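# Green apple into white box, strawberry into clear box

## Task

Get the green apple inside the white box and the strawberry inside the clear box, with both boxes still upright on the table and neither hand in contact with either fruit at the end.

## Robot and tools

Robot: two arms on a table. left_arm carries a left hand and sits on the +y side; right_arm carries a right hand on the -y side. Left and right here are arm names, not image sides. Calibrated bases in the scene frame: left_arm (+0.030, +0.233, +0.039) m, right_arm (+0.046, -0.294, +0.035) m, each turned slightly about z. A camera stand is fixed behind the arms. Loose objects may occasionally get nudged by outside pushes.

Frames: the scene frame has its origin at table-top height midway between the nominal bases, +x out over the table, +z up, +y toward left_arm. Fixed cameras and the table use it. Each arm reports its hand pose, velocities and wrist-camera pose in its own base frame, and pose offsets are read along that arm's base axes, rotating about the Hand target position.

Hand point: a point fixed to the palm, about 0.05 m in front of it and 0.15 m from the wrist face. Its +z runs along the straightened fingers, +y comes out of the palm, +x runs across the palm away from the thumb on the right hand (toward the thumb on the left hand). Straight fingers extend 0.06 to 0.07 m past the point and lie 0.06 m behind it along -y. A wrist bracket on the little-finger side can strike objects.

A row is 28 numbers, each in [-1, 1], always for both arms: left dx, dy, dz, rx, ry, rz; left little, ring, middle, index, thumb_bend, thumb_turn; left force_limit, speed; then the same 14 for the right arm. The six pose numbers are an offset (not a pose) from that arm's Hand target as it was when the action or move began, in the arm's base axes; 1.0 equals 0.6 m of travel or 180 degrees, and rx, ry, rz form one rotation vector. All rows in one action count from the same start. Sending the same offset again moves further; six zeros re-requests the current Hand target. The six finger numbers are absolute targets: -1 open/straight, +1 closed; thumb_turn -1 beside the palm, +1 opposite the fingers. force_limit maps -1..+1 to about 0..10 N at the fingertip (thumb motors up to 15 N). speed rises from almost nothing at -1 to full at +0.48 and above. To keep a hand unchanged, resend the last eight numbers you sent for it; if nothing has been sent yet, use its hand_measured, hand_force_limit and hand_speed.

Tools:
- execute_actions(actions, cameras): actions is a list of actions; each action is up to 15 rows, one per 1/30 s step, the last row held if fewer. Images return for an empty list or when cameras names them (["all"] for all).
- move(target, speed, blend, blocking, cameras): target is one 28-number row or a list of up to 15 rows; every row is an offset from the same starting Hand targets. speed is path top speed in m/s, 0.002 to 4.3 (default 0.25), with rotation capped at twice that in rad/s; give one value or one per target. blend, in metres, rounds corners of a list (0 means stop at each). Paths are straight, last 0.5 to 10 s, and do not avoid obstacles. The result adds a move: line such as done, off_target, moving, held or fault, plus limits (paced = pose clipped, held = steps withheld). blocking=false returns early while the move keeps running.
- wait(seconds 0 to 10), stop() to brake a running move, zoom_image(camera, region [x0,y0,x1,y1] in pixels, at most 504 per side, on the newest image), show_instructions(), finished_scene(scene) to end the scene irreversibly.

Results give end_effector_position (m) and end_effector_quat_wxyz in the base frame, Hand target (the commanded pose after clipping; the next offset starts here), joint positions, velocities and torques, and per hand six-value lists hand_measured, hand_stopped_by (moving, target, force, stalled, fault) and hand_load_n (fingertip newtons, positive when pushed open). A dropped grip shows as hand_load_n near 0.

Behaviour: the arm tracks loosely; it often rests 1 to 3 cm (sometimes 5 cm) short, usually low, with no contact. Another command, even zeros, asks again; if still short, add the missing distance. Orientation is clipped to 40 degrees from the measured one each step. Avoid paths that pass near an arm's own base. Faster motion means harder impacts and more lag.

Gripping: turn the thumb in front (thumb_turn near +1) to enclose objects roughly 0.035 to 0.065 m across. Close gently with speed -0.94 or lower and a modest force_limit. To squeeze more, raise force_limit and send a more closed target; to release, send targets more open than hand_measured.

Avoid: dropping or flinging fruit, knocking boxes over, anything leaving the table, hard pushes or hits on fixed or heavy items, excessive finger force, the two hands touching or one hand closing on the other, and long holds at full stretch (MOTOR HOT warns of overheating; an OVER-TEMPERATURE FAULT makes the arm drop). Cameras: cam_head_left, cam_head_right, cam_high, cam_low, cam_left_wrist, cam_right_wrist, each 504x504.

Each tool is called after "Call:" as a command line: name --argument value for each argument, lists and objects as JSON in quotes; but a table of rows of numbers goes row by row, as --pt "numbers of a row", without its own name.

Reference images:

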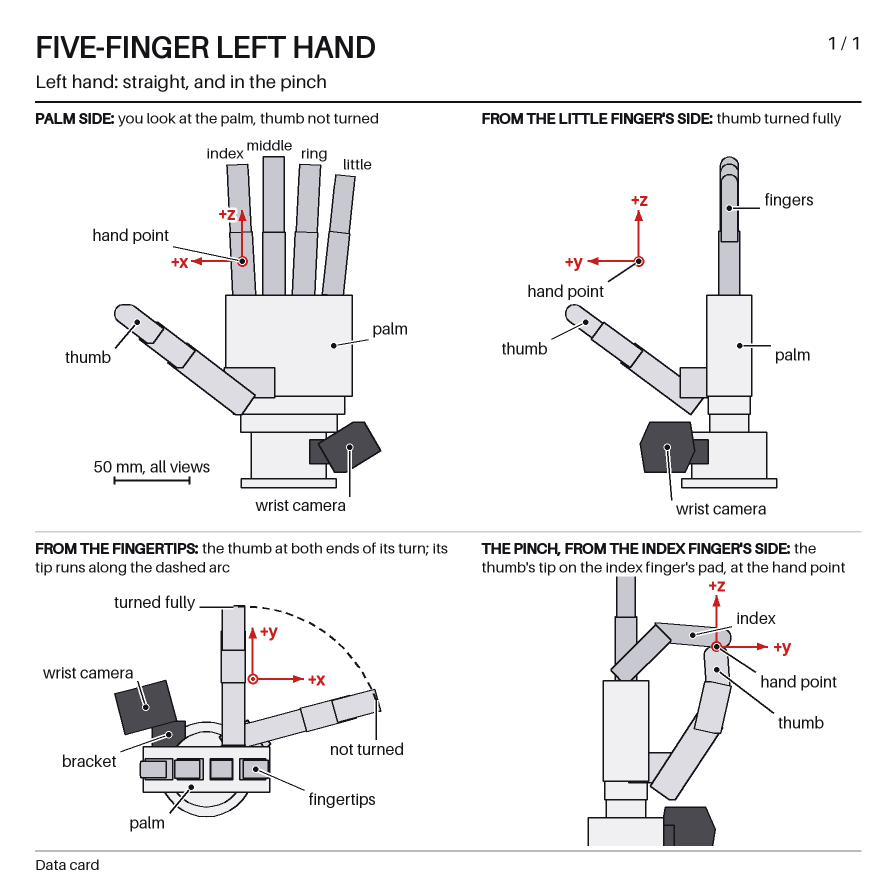

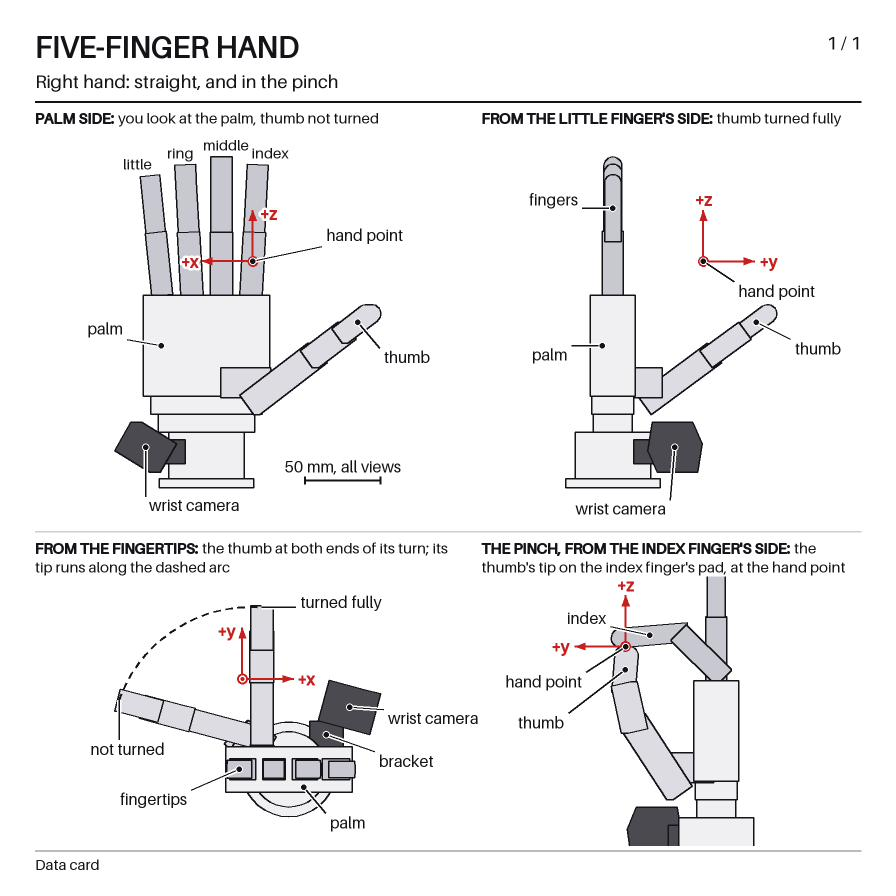

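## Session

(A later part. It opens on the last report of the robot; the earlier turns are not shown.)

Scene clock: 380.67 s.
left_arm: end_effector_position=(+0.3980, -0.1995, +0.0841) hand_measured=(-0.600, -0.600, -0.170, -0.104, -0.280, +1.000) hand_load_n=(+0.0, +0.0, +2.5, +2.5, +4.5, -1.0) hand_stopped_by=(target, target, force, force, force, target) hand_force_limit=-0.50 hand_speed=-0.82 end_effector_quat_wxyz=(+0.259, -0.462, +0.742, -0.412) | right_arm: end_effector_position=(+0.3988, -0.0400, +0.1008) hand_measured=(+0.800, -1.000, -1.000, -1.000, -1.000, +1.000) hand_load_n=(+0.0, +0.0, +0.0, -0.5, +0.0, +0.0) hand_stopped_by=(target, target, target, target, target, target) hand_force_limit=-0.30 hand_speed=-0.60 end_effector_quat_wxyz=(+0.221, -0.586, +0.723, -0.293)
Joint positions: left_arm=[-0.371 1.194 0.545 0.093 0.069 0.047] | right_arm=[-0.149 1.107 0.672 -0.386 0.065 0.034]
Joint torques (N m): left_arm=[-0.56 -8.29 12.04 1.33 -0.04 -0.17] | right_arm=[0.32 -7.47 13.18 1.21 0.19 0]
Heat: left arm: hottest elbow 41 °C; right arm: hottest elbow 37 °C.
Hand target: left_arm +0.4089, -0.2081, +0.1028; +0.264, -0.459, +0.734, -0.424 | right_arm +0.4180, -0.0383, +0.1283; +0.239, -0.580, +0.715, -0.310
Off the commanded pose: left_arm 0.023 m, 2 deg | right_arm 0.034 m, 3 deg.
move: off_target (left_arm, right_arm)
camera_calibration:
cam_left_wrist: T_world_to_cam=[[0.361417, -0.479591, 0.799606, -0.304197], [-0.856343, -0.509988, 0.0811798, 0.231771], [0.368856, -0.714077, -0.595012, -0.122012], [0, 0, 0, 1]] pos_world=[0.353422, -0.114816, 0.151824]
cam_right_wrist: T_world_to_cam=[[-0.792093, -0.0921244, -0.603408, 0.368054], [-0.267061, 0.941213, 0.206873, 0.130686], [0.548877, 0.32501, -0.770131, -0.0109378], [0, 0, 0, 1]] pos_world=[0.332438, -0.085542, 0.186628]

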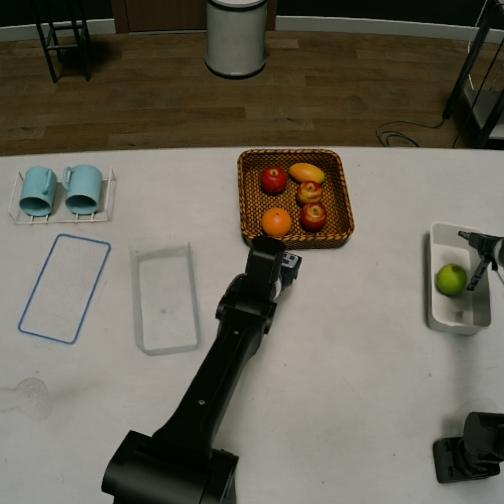

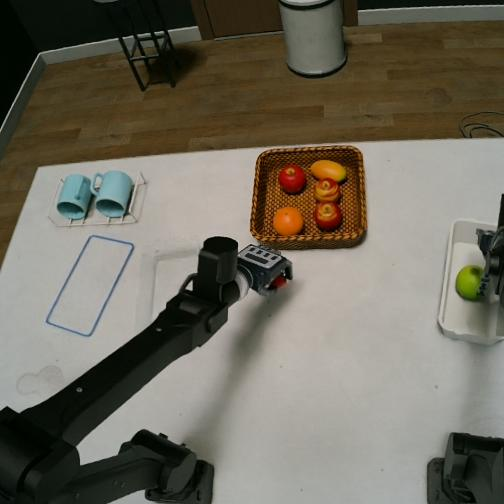

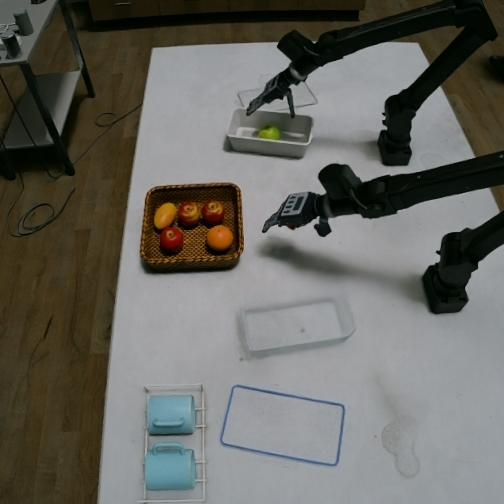

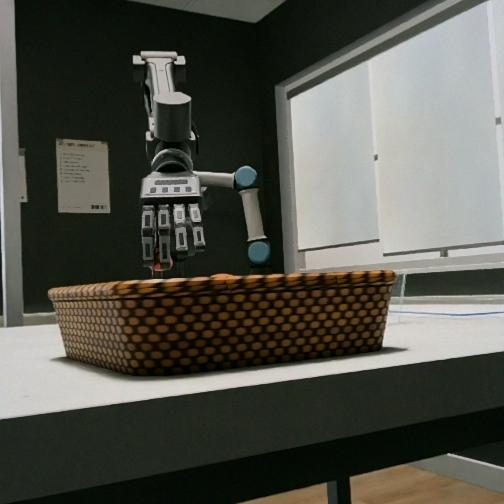

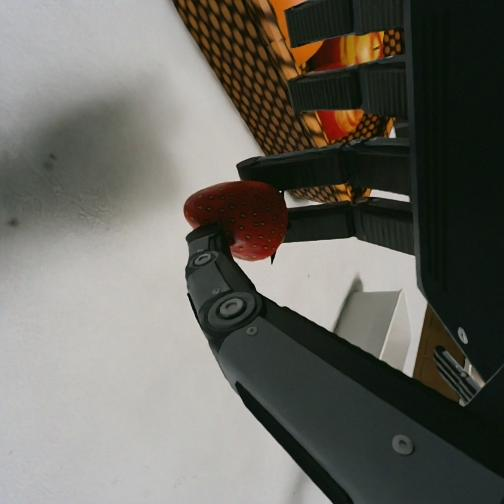

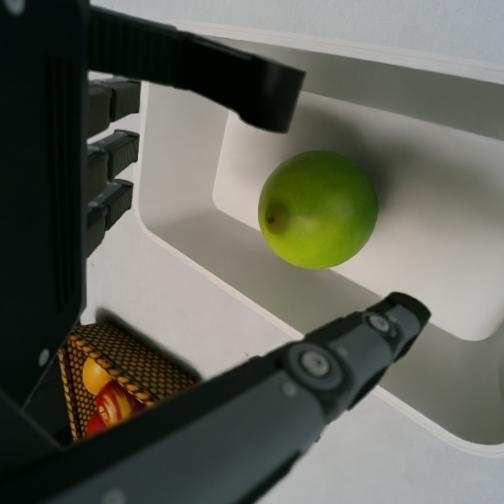

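Call:
move --target '[0.0152,0.3318,0.0453,0,0,0.1667,-1,-1,0.2,0.2,0.1,1,-0.5,-0.82, 0,0,0,0,0,0, 0.8,-1,-1,-1,-1,1,-0.3,-0.6]' --cameras '["all"]' --speed 0.2

Call:
zoom_image --camera "cam_high" --region '[220, 220, 380, 380]'

Call:
zoom_image --camera "cam_head_right" --region '[110, 220, 270, 380]'

Scene clock: 405.87 s.
left_arm: end_effector_position=(+0.4179, -0.0113, +0.1244) hand_measured=(-1.000, -1.000, -0.170, -0.104, -0.280, +1.000) hand_load_n=(+0.0, +0.0, +2.5, +2.5, +5.0, -1.0) hand_stopped_by=(target, target, force, force, force, target) hand_force_limit=-0.50 hand_speed=-0.82 end_effector_quat_wxyz=(-0.364, +0.629, -0.598, +0.339) | right_arm: end_effector_position=(+0.3987, -0.0399, +0.1007) hand_measured=(+0.800, -1.000, -1.000, -1.000, -1.000, +1.000) hand_load_n=(+0.0, +0.0, +0.0, +0.0, +0.0, +0.0) hand_stopped_by=(target, target, target, target, target, target) hand_force_limit=-0.30 hand_speed=-0.60 end_effector_quat_wxyz=(+0.221, -0.586, +0.723, -0.293)
Joint positions: left_arm=[0.039 1.003 0.53 -0.056 -0.02 -0.001] | right_arm=[-0.149 1.107 0.672 -0.386 0.065 0.034]
Joint torques (N m): left_arm=[0.56 -6.89 10.18 1.4 0.04 -0.17] | right_arm=[0.97 -7.3 13.09 1.21 0.24 -0.06]
Heat: left arm: hottest elbow 43 °C; right arm: hottest elbow 37 °C.
Hand target: left_arm +0.4181, -0.0089, +0.1301; -0.365, +0.634, -0.590, +0.341 | right_arm +0.4179, -0.0383, +0.1283; +0.239, -0.580, +0.715, -0.310
Off the commanded pose: left_arm 0.006 m, 1 deg | right_arm 0.034 m, 3 deg.
move: off_target (right_arm)
camera_calibration:
cam_left_wrist: T_world_to_cam=[[0.529498, -0.247787, 0.811316, -0.322384], [-0.500094, -0.863706, 0.0625951, 0.19099], [0.685228, -0.438878, -0.581248, -0.101748], [0, 0, 0, 1]] pos_world=[0.335935, 0.0404215, 0.190459]
cam_right_wrist: T_world_to_cam=[[-0.792322, -0.0921059, -0.60311, 0.368077], [-0.267024, 0.941182, 0.20706, 0.130637], [0.548565, 0.325103, -0.770314, -0.0107923], [0, 0, 0, 1]] pos_world=[0.332439, -0.0855422, 0.186628]

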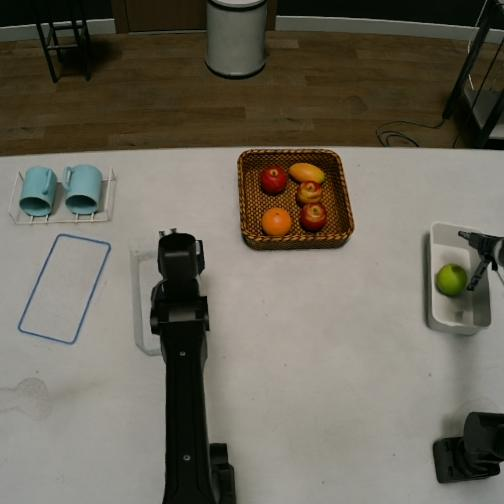

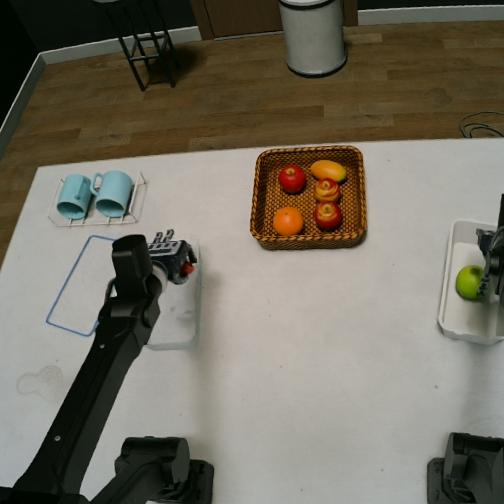

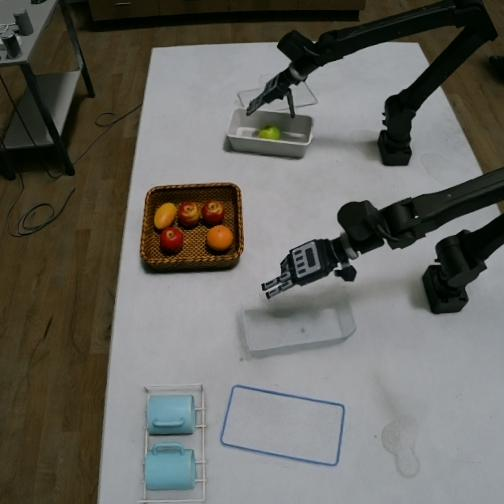

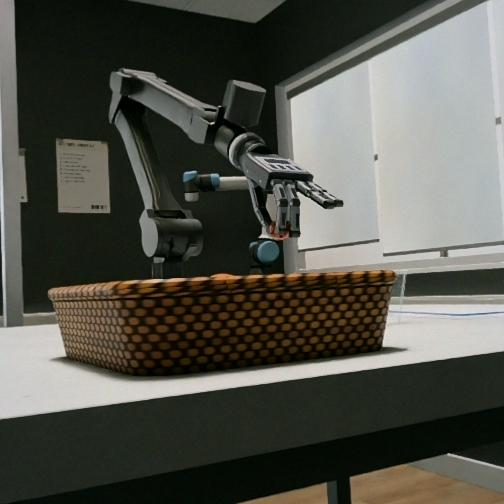

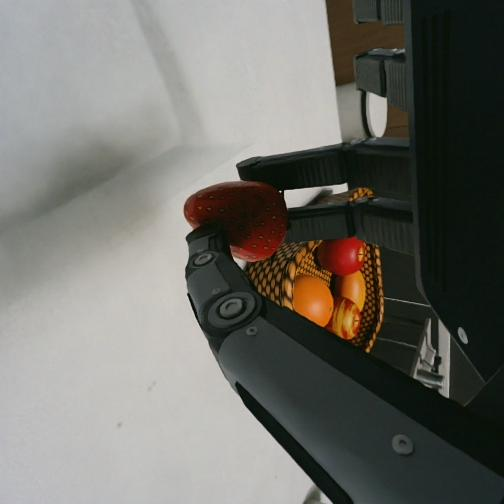

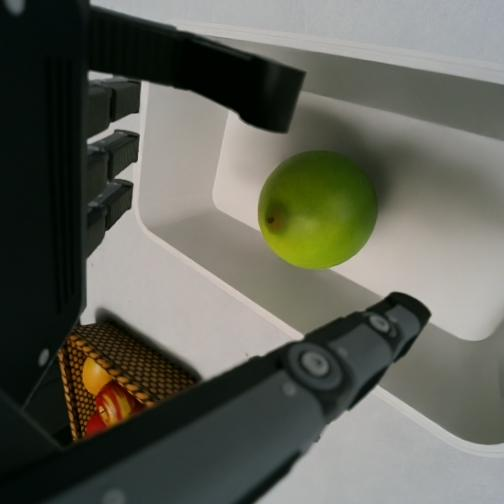

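Scaled by 3.150.

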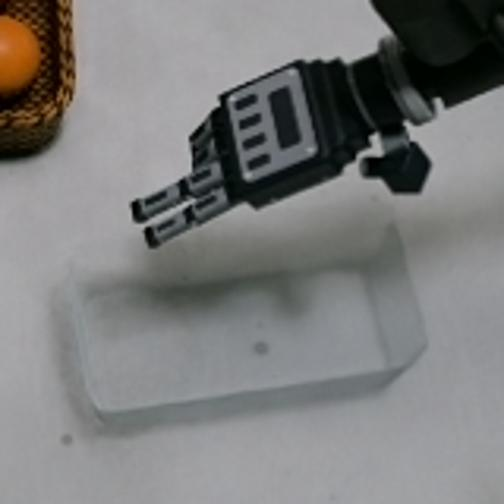

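Scaled by 3.150.

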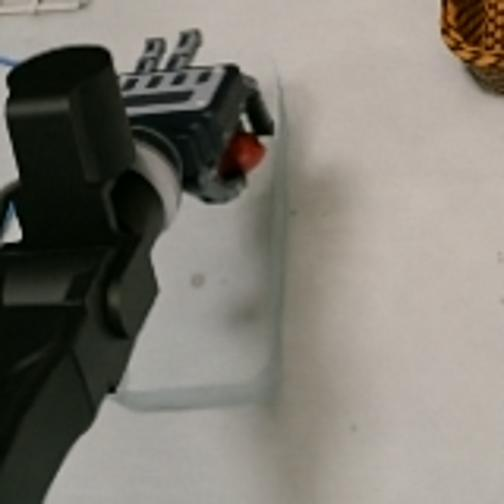

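Call:
zoom_image --camera "cam_left_wrist" --region '[0, 0, 260, 260]'

Scaled by 1.938.

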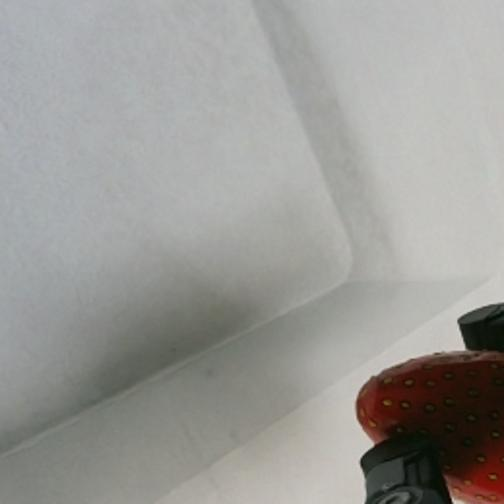

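Call:
move --pt "0 0.041 -0.02 0 0 0 -1 -1 0.2 0.2 0.1 1 -0.5 -0.82 0 0 0 0 0 0 0.8 -1 -1 -1 -1 1 -0.3 -0.6" --pt "-0.01 0.041 -0.125 0 0 0 -1 -1 0.2 0.2 0.1 1 -0.5 -0.82 0 0 0 0 0 0 0.8 -1 -1 -1 -1 1 -0.3 -0.6" --cameras '["cam_head_left","cam_head_right","cam_high","cam_left_wrist"]' --speed 0.12 --blend '[0.01,0]'

Call:
zoom_image --camera "cam_high" --region '[220, 220, 380, 380]'

Call:
zoom_image --camera "cam_head_right" --region '[110, 220, 270, 380]'

Call:
zoom_image --camera "cam_left_wrist" --region '[0, 0, 260, 260]'

Scene clock: 428.33 s.
left_arm: end_effector_position=(+0.4123, +0.0117, +0.0609) hand_measured=(-1.000, -1.000, -0.170, -0.104, -0.280, +1.000) hand_load_n=(+0.0, +0.0, +2.5, +3.0, +4.5, -0.5) hand_stopped_by=(target, target, force, force, force, target) hand_force_limit=-0.50 hand_speed=-0.82 end_effector_quat_wxyz=(-0.364, +0.634, -0.588, +0.346) | right_arm: end_effector_position=(+0.3987, -0.0399, +0.1007) hand_measured=(+0.800, -1.000, -1.000, -1.000, -1.000, +1.000) hand_load_n=(+0.5, +0.0, +0.0, +0.0, +0.0, +0.0) hand_stopped_by=(target, target, target, target, target, target) hand_force_limit=-0.30 hand_speed=-0.60 end_effector_quat_wxyz=(+0.221, -0.586, +0.723, -0.293)
Joint positions: left_arm=[0.127 1.145 0.405 0.22 0.055 0.02] | right_arm=[-0.149 1.107 0.672 -0.386 0.065 0.034]
Joint torques (N m): left_arm=[0.79 -5.07 7.98 2.17 0.24 0.07] | right_arm=[1.44 -7.36 13.19 1.13 0.19 -0.01]
Heat: left arm: hottest elbow 43 °C; right arm: hottest elbow 38 °C.
Hand target: left_arm +0.4122, +0.0155, +0.0551; -0.365, +0.633, -0.590, +0.342 | right_arm +0.4179, -0.0383, +0.1283; +0.239, -0.580, +0.715, -0.310
Off the commanded pose: left_arm 0.007 m, 1 deg | right_arm 0.034 m, 3 deg.
move: off_target (right_arm)
camera_calibration:
cam_left_wrist: T_world_to_cam=[[0.522947, -0.22548, 0.822001, -0.260461], [-0.48926, -0.869089, 0.0728647, 0.207094], [0.697962, -0.440277, -0.564806, -0.130965], [0, 0, 0, 1]] pos_world=[0.328939, 0.063593, 0.125039]
Images, in order (width x height): cam_head_left 504x504, cam_head_right 504x504, cam_high 504x504, cam_left_wrist 504x504.

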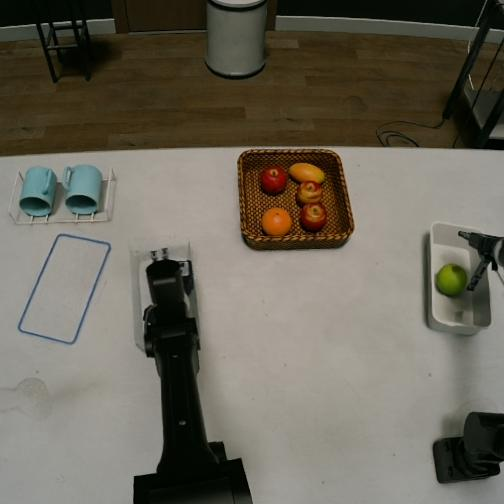

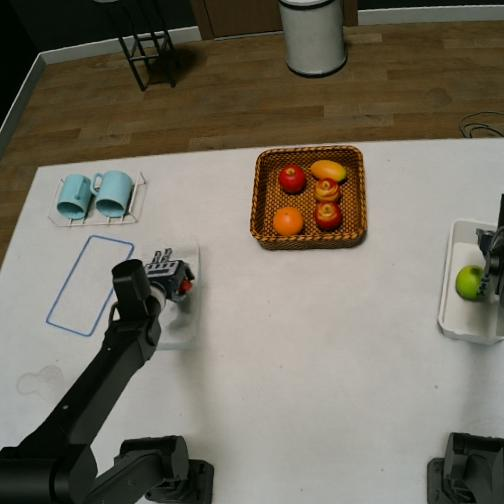

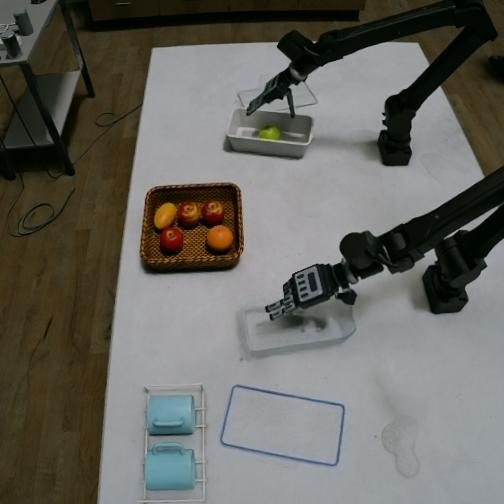

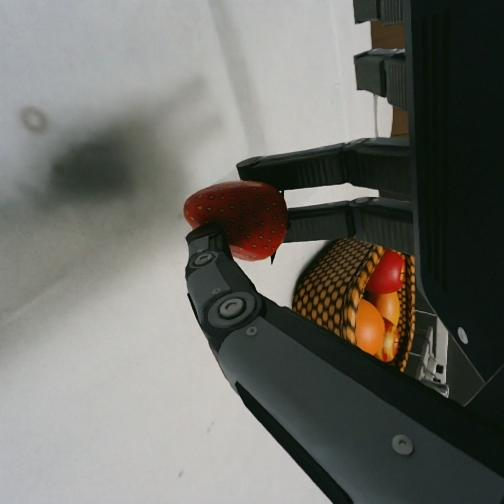

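Scaled by 3.150.

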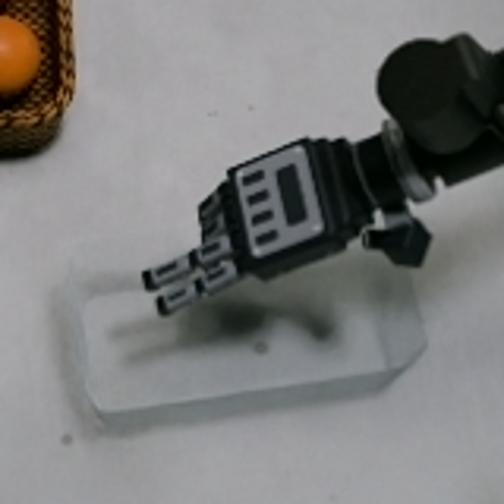

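Scaled by 3.150.

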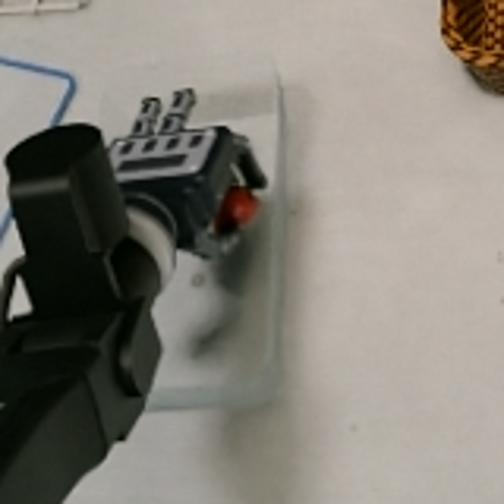

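Scaled by 1.938.

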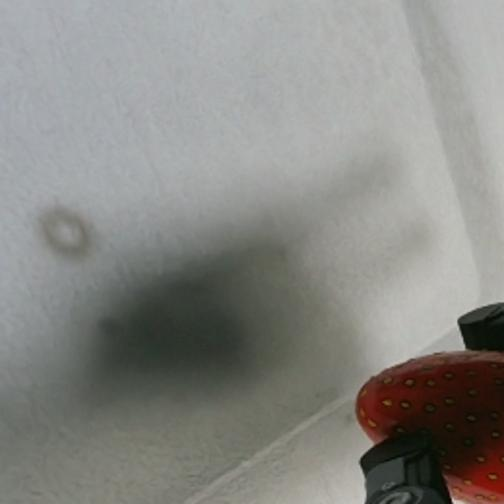

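Call:
move --pt "0 0.009 -0.05 0 0 0 -1 -1 0.2 0.2 0.1 1 -0.5 -0.82 0 0 0 0 0 0 0.8 -1 -1 -1 -1 1 -0.3 -0.6" --pt "0 0.009 -0.1 0 0 0 -1 -1 0.2 0.2 0.1 1 -0.5 -0.82 0 0 0 0 0 0 0.8 -1 -1 -1 -1 1 -0.3 -0.6" --cameras '["cam_head_left","cam_head_right","cam_high","cam_left_wrist"]' --speed 0.1 --blend '[0.01,0]'

Call:
zoom_image --camera "cam_high" --region '[220, 220, 380, 380]'

Call:
zoom_image --camera "cam_head_right" --region '[110, 220, 270, 380]'

Call:
zoom_image --camera "cam_left_wrist" --region '[0, 0, 260, 260]'

Scene clock: 443.47 s.
left_arm: end_effector_position=(+0.4143, +0.0184, +0.0017) hand_measured=(-1.000, -1.000, -0.170, -0.104, -0.280, +1.000) hand_load_n=(+0.0, -0.5, +2.5, +2.5, +4.5, -1.0) hand_stopped_by=(target, target, force, force, force, target) hand_force_limit=-0.50 hand_speed=-0.82 end_effector_quat_wxyz=(-0.366, +0.634, -0.587, +0.346) | right_arm: end_effector_position=(+0.3987, -0.0399, +0.1007) hand_measured=(+0.800, -1.000, -1.000, -1.000, -1.000, +1.000) hand_load_n=(+0.0, +0.0, +0.0, +0.0, +0.0, +0.0) hand_stopped_by=(target, target, target, target, target, target) hand_force_limit=-0.30 hand_speed=-0.60 end_effector_quat_wxyz=(+0.221, -0.586, +0.723, -0.293)
Joint positions: left_arm=[0.149 1.382 0.345 0.52 0.071 0.031] | right_arm=[-0.149 1.107 0.672 -0.386 0.065 0.034]
Joint torques (N m): left_arm=[0.73 -6.07 5.76 2.22 0.27 0.05] | right_arm=[1.14 -7.24 13.22 1.16 0.19 -0.02]
Heat: left arm: hottest elbow 42 °C; right arm: hottest elbow 39 °C.
Hand target: left_arm +0.4121, +0.0210, -0.0049; -0.365, +0.634, -0.590, +0.342 | right_arm +0.4179, -0.0383, +0.1283; +0.239, -0.580, +0.715, -0.310
Off the commanded pose: left_arm 0.007 m, 1 deg | right_arm 0.034 m, 3 deg.
move: off_target (right_arm)
camera_calibration:
cam_left_wrist: T_world_to_cam=[[0.521007, -0.226114, 0.823058, -0.210541], [-0.488031, -0.870022, 0.0699144, 0.217658], [0.700269, -0.438103, -0.563638, -0.163825], [0, 0, 0, 1]] pos_world=[0.330639, 0.0699885, 0.0657314]
Images, in order (width x height): cam_head_left 504x504, cam_head_right 504x504, cam_high 504x504, cam_left_wrist 504x504.

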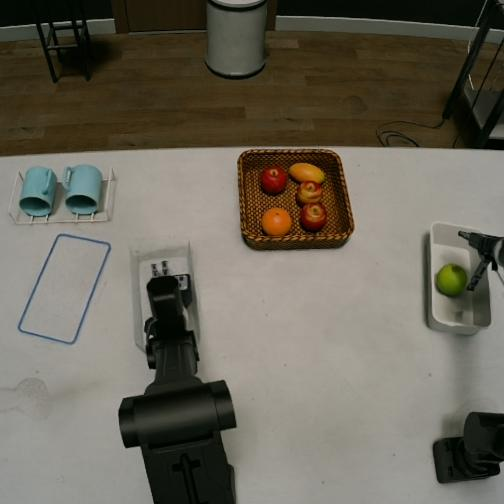

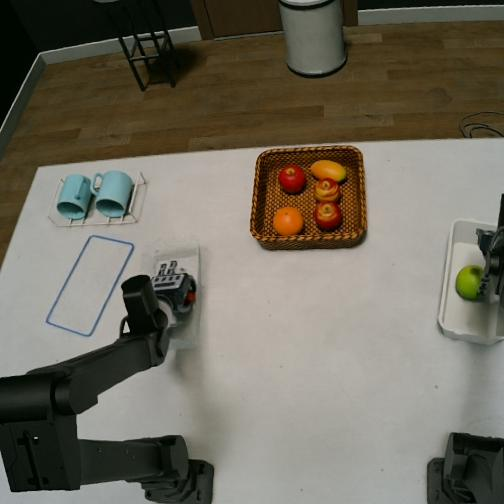

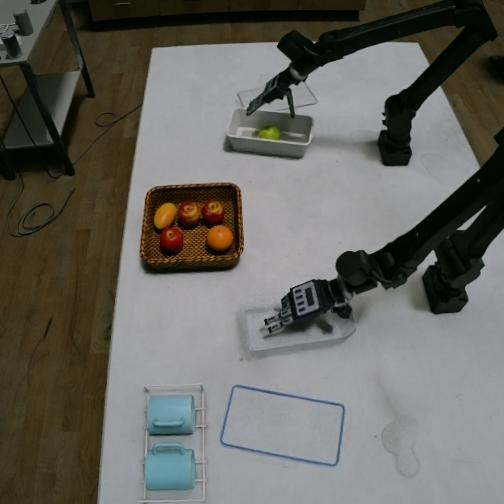

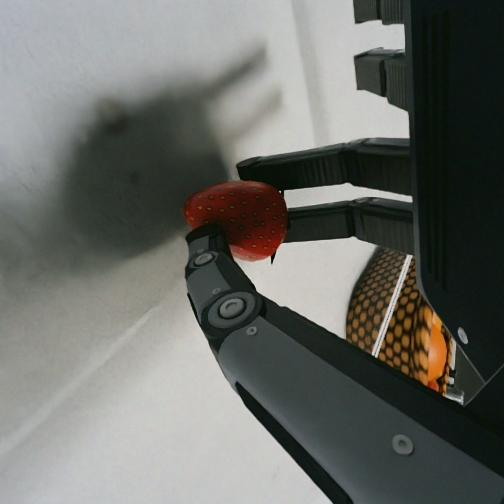

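Scaled by 3.150.

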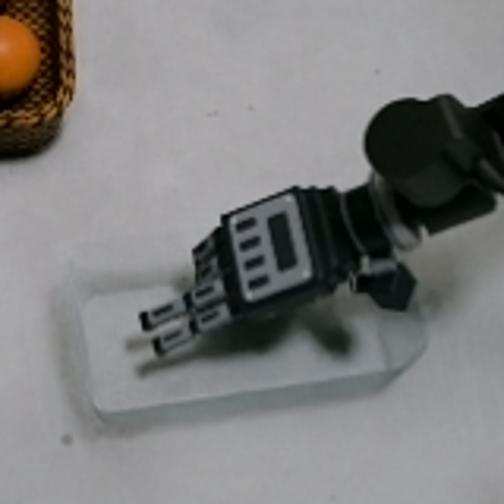

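Scaled by 3.150.

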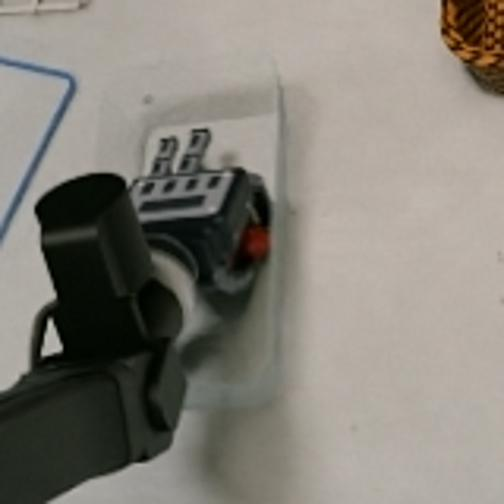

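Scaled by 1.938.

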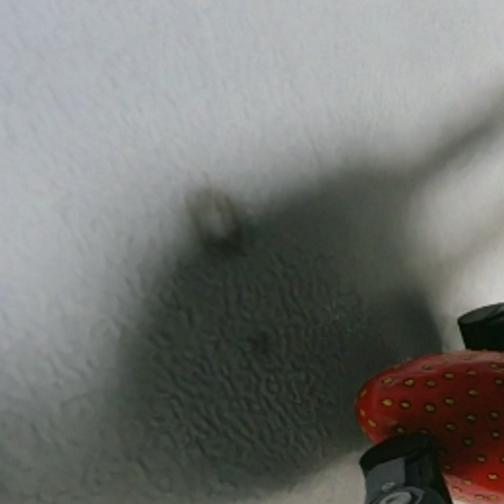

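Call:
move --target '[0,0,-0.007,0,0,0,-1,-1,0.2,0.2,0.1,1,-0.5,-0.82, 0,0,0,0,0,0, 0.8,-1,-1,-1,-1,1,-0.3,-0.6]' --speed 0.05

Call:
execute_actions --actions '[[[0,0,0,0,0,0,-1,-1,-0.6,-0.6,-0.7,1,-0.5,-0.7, 0,0,0,0,0,0, 0.8,-1,-1,-1,-1,1,-0.3,-0.6]],[[0,0,0,0,0,0,-1,-1,-0.6,-0.6,-0.7,1,-0.5,-0.7, 0,0,0,0,0,0, 0.8,-1,-1,-1,-1,1,-0.3,-0.6]]]' --cameras '["cam_head_right","cam_left_wrist"]'

Scene clock: 452.60 s.
left_arm: end_effector_position=(+0.4161, +0.0187, -0.0008) hand_measured=(-1.000, -1.000, -0.170, -0.104, -0.280, +1.000) hand_load_n=(+0.0, +0.0, +2.5, +3.0, +5.0, -1.0) hand_stopped_by=(target, target, force, force, force, target) hand_force_limit=-0.50 hand_speed=-0.82 end_effector_quat_wxyz=(-0.367, +0.633, -0.587, +0.347) | right_arm: end_effector_position=(+0.3987, -0.0399, +0.1007) hand_measured=(+0.800, -1.000, -1.000, -1.000, -1.000, +1.000) hand_load_n=(+0.0, +0.0, +0.0, +0.0, +0.0, +0.0) hand_stopped_by=(target, target, target, target, target, target) hand_force_limit=-0.30 hand_speed=-0.60 end_effector_quat_wxyz=(+0.221, -0.586, +0.723, -0.293)
Joint positions: left_arm=[0.149 1.4 0.345 0.542 0.071 0.031] | right_arm=[-0.149 1.107 0.672 -0.386 0.065 0.034]
Joint torques (N m): left_arm=[0.62 -6.07 5.38 2.29 0.27 0.03] | right_arm=[0.73 -7.36 13.35 1.11 0.12 -0.02]
Heat: left arm: hottest elbow 42 °C; right arm: hottest elbow 39 °C.
Hand target: left_arm +0.4121, +0.0209, -0.0091; -0.365, +0.634, -0.590, +0.342 | right_arm +0.4179, -0.0383, +0.1283; +0.239, -0.580, +0.715, -0.310
Off the commanded pose: left_arm 0.009 m, 1 deg | right_arm 0.034 m, 3 deg.
move: off_target (right_arm)

Scene clock: 453.87 s.
left_arm: end_effector_position=(+0.4141, +0.0185, -0.0027) hand_measured=(-1.000, -1.000, -0.600, -0.600, -0.700, +1.000) hand_load_n=(+0.0, +0.0, +0.0, +0.0, +0.0, +0.0) hand_stopped_by=(target, target, target, target, target, target) hand_force_limit=-0.50 hand_speed=-0.70 end_effector_quat_wxyz=(-0.366, +0.634, -0.588, +0.345) | right_arm: end_effector_position=(+0.3987, -0.0399, +0.1007) hand_measured=(+0.800, -1.000, -1.000, -1.000, -1.000, +1.000) hand_load_n=(+0.0, +0.0, +0.0, -0.5, +0.0, +0.0) hand_stopped_by=(target, target, target, target, target, target) hand_force_limit=-0.30 hand_speed=-0.60 end_effector_quat_wxyz=(+0.221, -0.586, +0.723, -0.293)
Joint positions: left_arm=[0.149 1.401 0.341 0.542 0.072 0.032] | right_arm=[-0.149 1.107 0.672 -0.386 0.065 0.034]
Joint torques (N m): left_arm=[0.56 -6.3 5.64 2.3 0.25 0.04] | right_arm=[0.97 -7.82 13.27 1.31 0.19 -0.07]
Heat: left arm: hottest elbow 42 °C; right arm: hottest elbow 39 °C.
Hand target: left_arm +0.4121, +0.0210, -0.0091; -0.365, +0.634, -0.590, +0.341 | right_arm +0.4179, -0.0383, +0.1283; +0.239, -0.580, +0.715, -0.310
Off the commanded pose: left_arm 0.007 m, 1 deg | right_arm 0.034 m, 3 deg.
Step readings (end_effector_position of left_arm | right_arm):
0: (+0.4161, +0.0187, -0.0008) | (+0.3987, -0.0399, +0.1007)
1: (+0.4161, +0.0187, -0.0008) | (+0.3987, -0.0399, +0.1007)
2: (+0.4161, +0.0187, -0.0008) | (+0.3987, -0.0399, +0.1007)
4: (+0.4159, +0.0187, -0.0011) | (+0.3987, -0.0399, +0.1007)
8: (+0.4144, +0.0185, -0.0023) | (+0.3987, -0.0399, +0.1007)
15: (+0.4141, +0.0184, -0.0027) | (+0.3987, -0.0399, +0.1007)
16: (+0.4141, +0.0184, -0.0027) | (+0.3987, -0.0399, +0.1007)
17: (+0.4141, +0.0184, -0.0027) | (+0.3987, -0.0399, +0.1007)
19: (+0.4141, +0.0184, -0.0027) | (+0.3987, -0.0399, +0.1007)
23: (+0.4141, +0.0185, -0.0027) | (+0.3987, -0.0399, +0.1007)
30: (+0.4141, +0.0185, -0.0027) | (+0.3987, -0.0399, +0.1007)
camera_calibration:
cam_left_wrist: T_world_to_cam=[[0.521294, -0.227064, 0.822615, -0.206846], [-0.488454, -0.869822, 0.0694402, 0.218159], [0.699761, -0.438008, -0.564343, -0.165986], [0, 0, 0, 1]] pos_world=[0.330539, 0.0700896, 0.0613322]
Images, in order (width x height): cam_head_right 504x504, cam_left_wrist 504x504.

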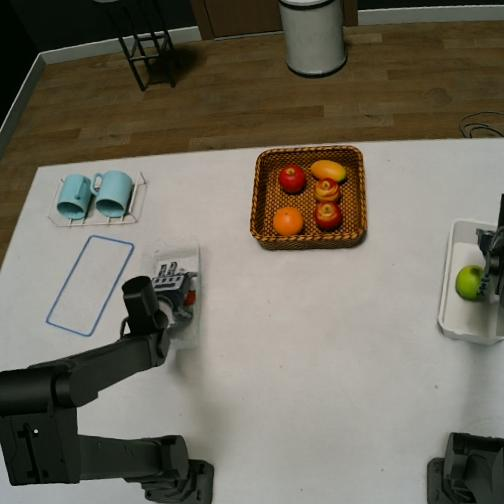

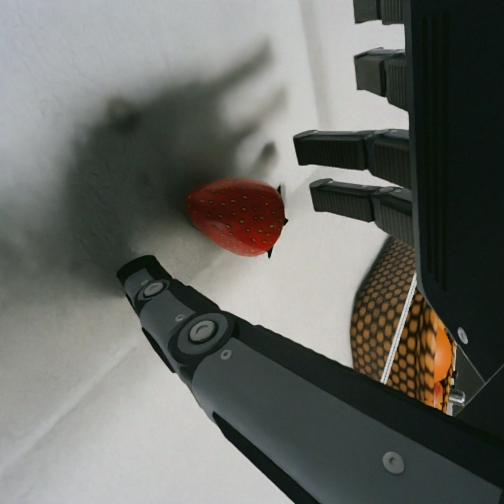

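Call:
move --target '[0,0,0.25,0,0,0,-1,-1,-0.6,-0.6,-0.7,1,-0.5,-0.7, 0,0,0,0,0,0, 0.8,-1,-1,-1,-1,1,-0.3,-0.6]' --speed 0.15 --cameras '["cam_head_left","cam_head_right","cam_left_wrist","cam_right_wrist"]'

Scene clock: 457.70 s.
left_arm: end_effector_position=(+0.4009, +0.0165, +0.1202) hand_measured=(-1.000, -1.000, -0.600, -0.600, -0.700, +1.000) hand_load_n=(+0.0, +0.0, +0.0, +0.0, -0.5, +0.0) hand_stopped_by=(target, target, target, target, target, target) hand_force_limit=-0.50 hand_speed=-0.70 end_effector_quat_wxyz=(-0.352, +0.641, -0.594, +0.334) | right_arm: end_effector_position=(+0.3987, -0.0399, +0.1007) hand_measured=(+0.800, -1.000, -1.000, -1.000, -1.000, +1.000) hand_load_n=(+0.0, +0.0, +0.0, +0.0, +0.0, +0.0) hand_stopped_by=(target, target, target, target, target, target) hand_force_limit=-0.30 hand_speed=-0.60 end_effector_quat_wxyz=(+0.221, -0.586, +0.723, -0.293)
Joint positions: left_arm=[0.149 0.967 0.512 -0.103 0.072 0.032] | right_arm=[-0.149 1.107 0.672 -0.386 0.065 0.034]
Joint torques (N m): left_arm=[0.67 -6.01 13.26 1.33 0.23 0.05] | right_arm=[1.44 -7 13.35 1.18 0.18 -0.04]
Heat: left arm: hottest elbow 42 °C; right arm: hottest elbow 39 °C.
Hand target: left_arm +0.4122, +0.0210, +0.1410; -0.365, +0.633, -0.590, +0.342 | right_arm +0.4179, -0.0383, +0.1283; +0.239, -0.580, +0.715, -0.310
Off the commanded pose: left_arm 0.024 m, 2 deg | right_arm 0.034 m, 3 deg.
move: off_target (left_arm, right_arm)
camera_calibration:
cam_left_wrist: T_world_to_cam=[[0.553825, -0.222134, 0.802455, -0.312173], [-0.485144, -0.869348, 0.0941777, 0.197083], [0.676692, -0.441465, -0.589234, -0.0758793], [0, 0, 0, 1]] pos_world=[0.31985, 0.0684913, 0.187234]
cam_right_wrist: T_world_to_cam=[[-0.792322, -0.0921059, -0.60311, 0.368077], [-0.267024, 0.941182, 0.20706, 0.130637], [0.548565, 0.325103, -0.770314, -0.0107923], [0, 0, 0, 1]] pos_world=[0.332439, -0.0855422, 0.186628]
Images, in order (width x height): cam_head_left 504x504, cam_head_right 504x504, cam_left_wrist 504x504, cam_right_wrist 504x504.

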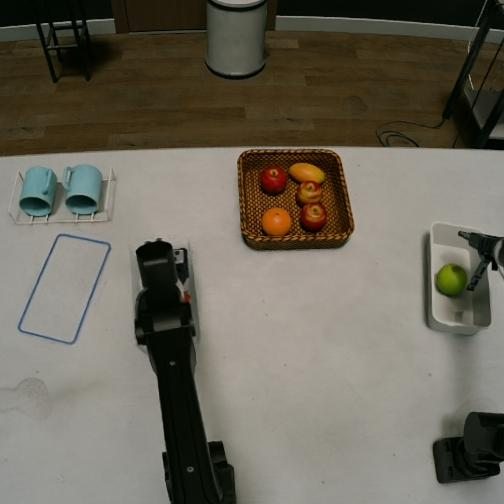

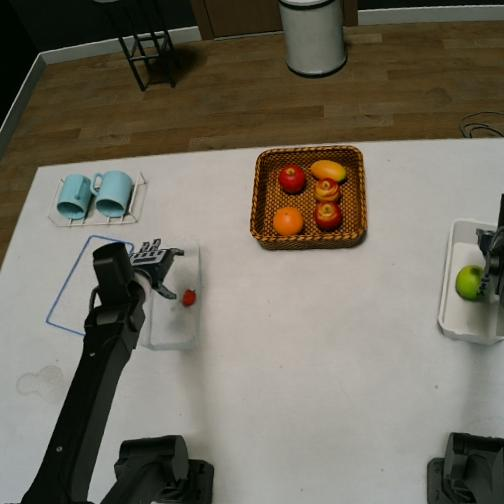

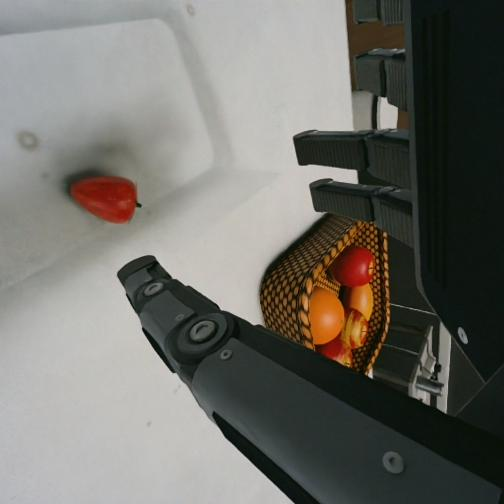

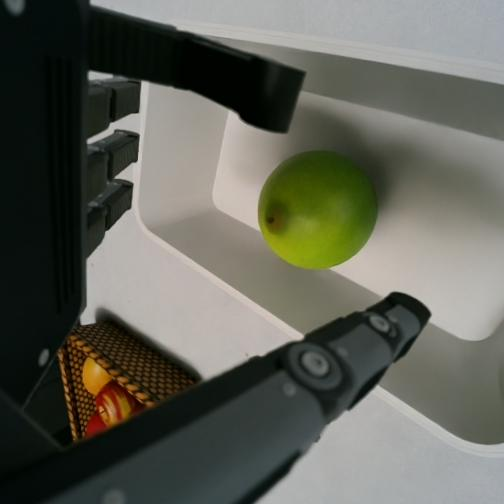

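Both fruits are in their boxes and the hands are clear.

Call:
finished_scene --scene 1

The scene is finished: the task was done.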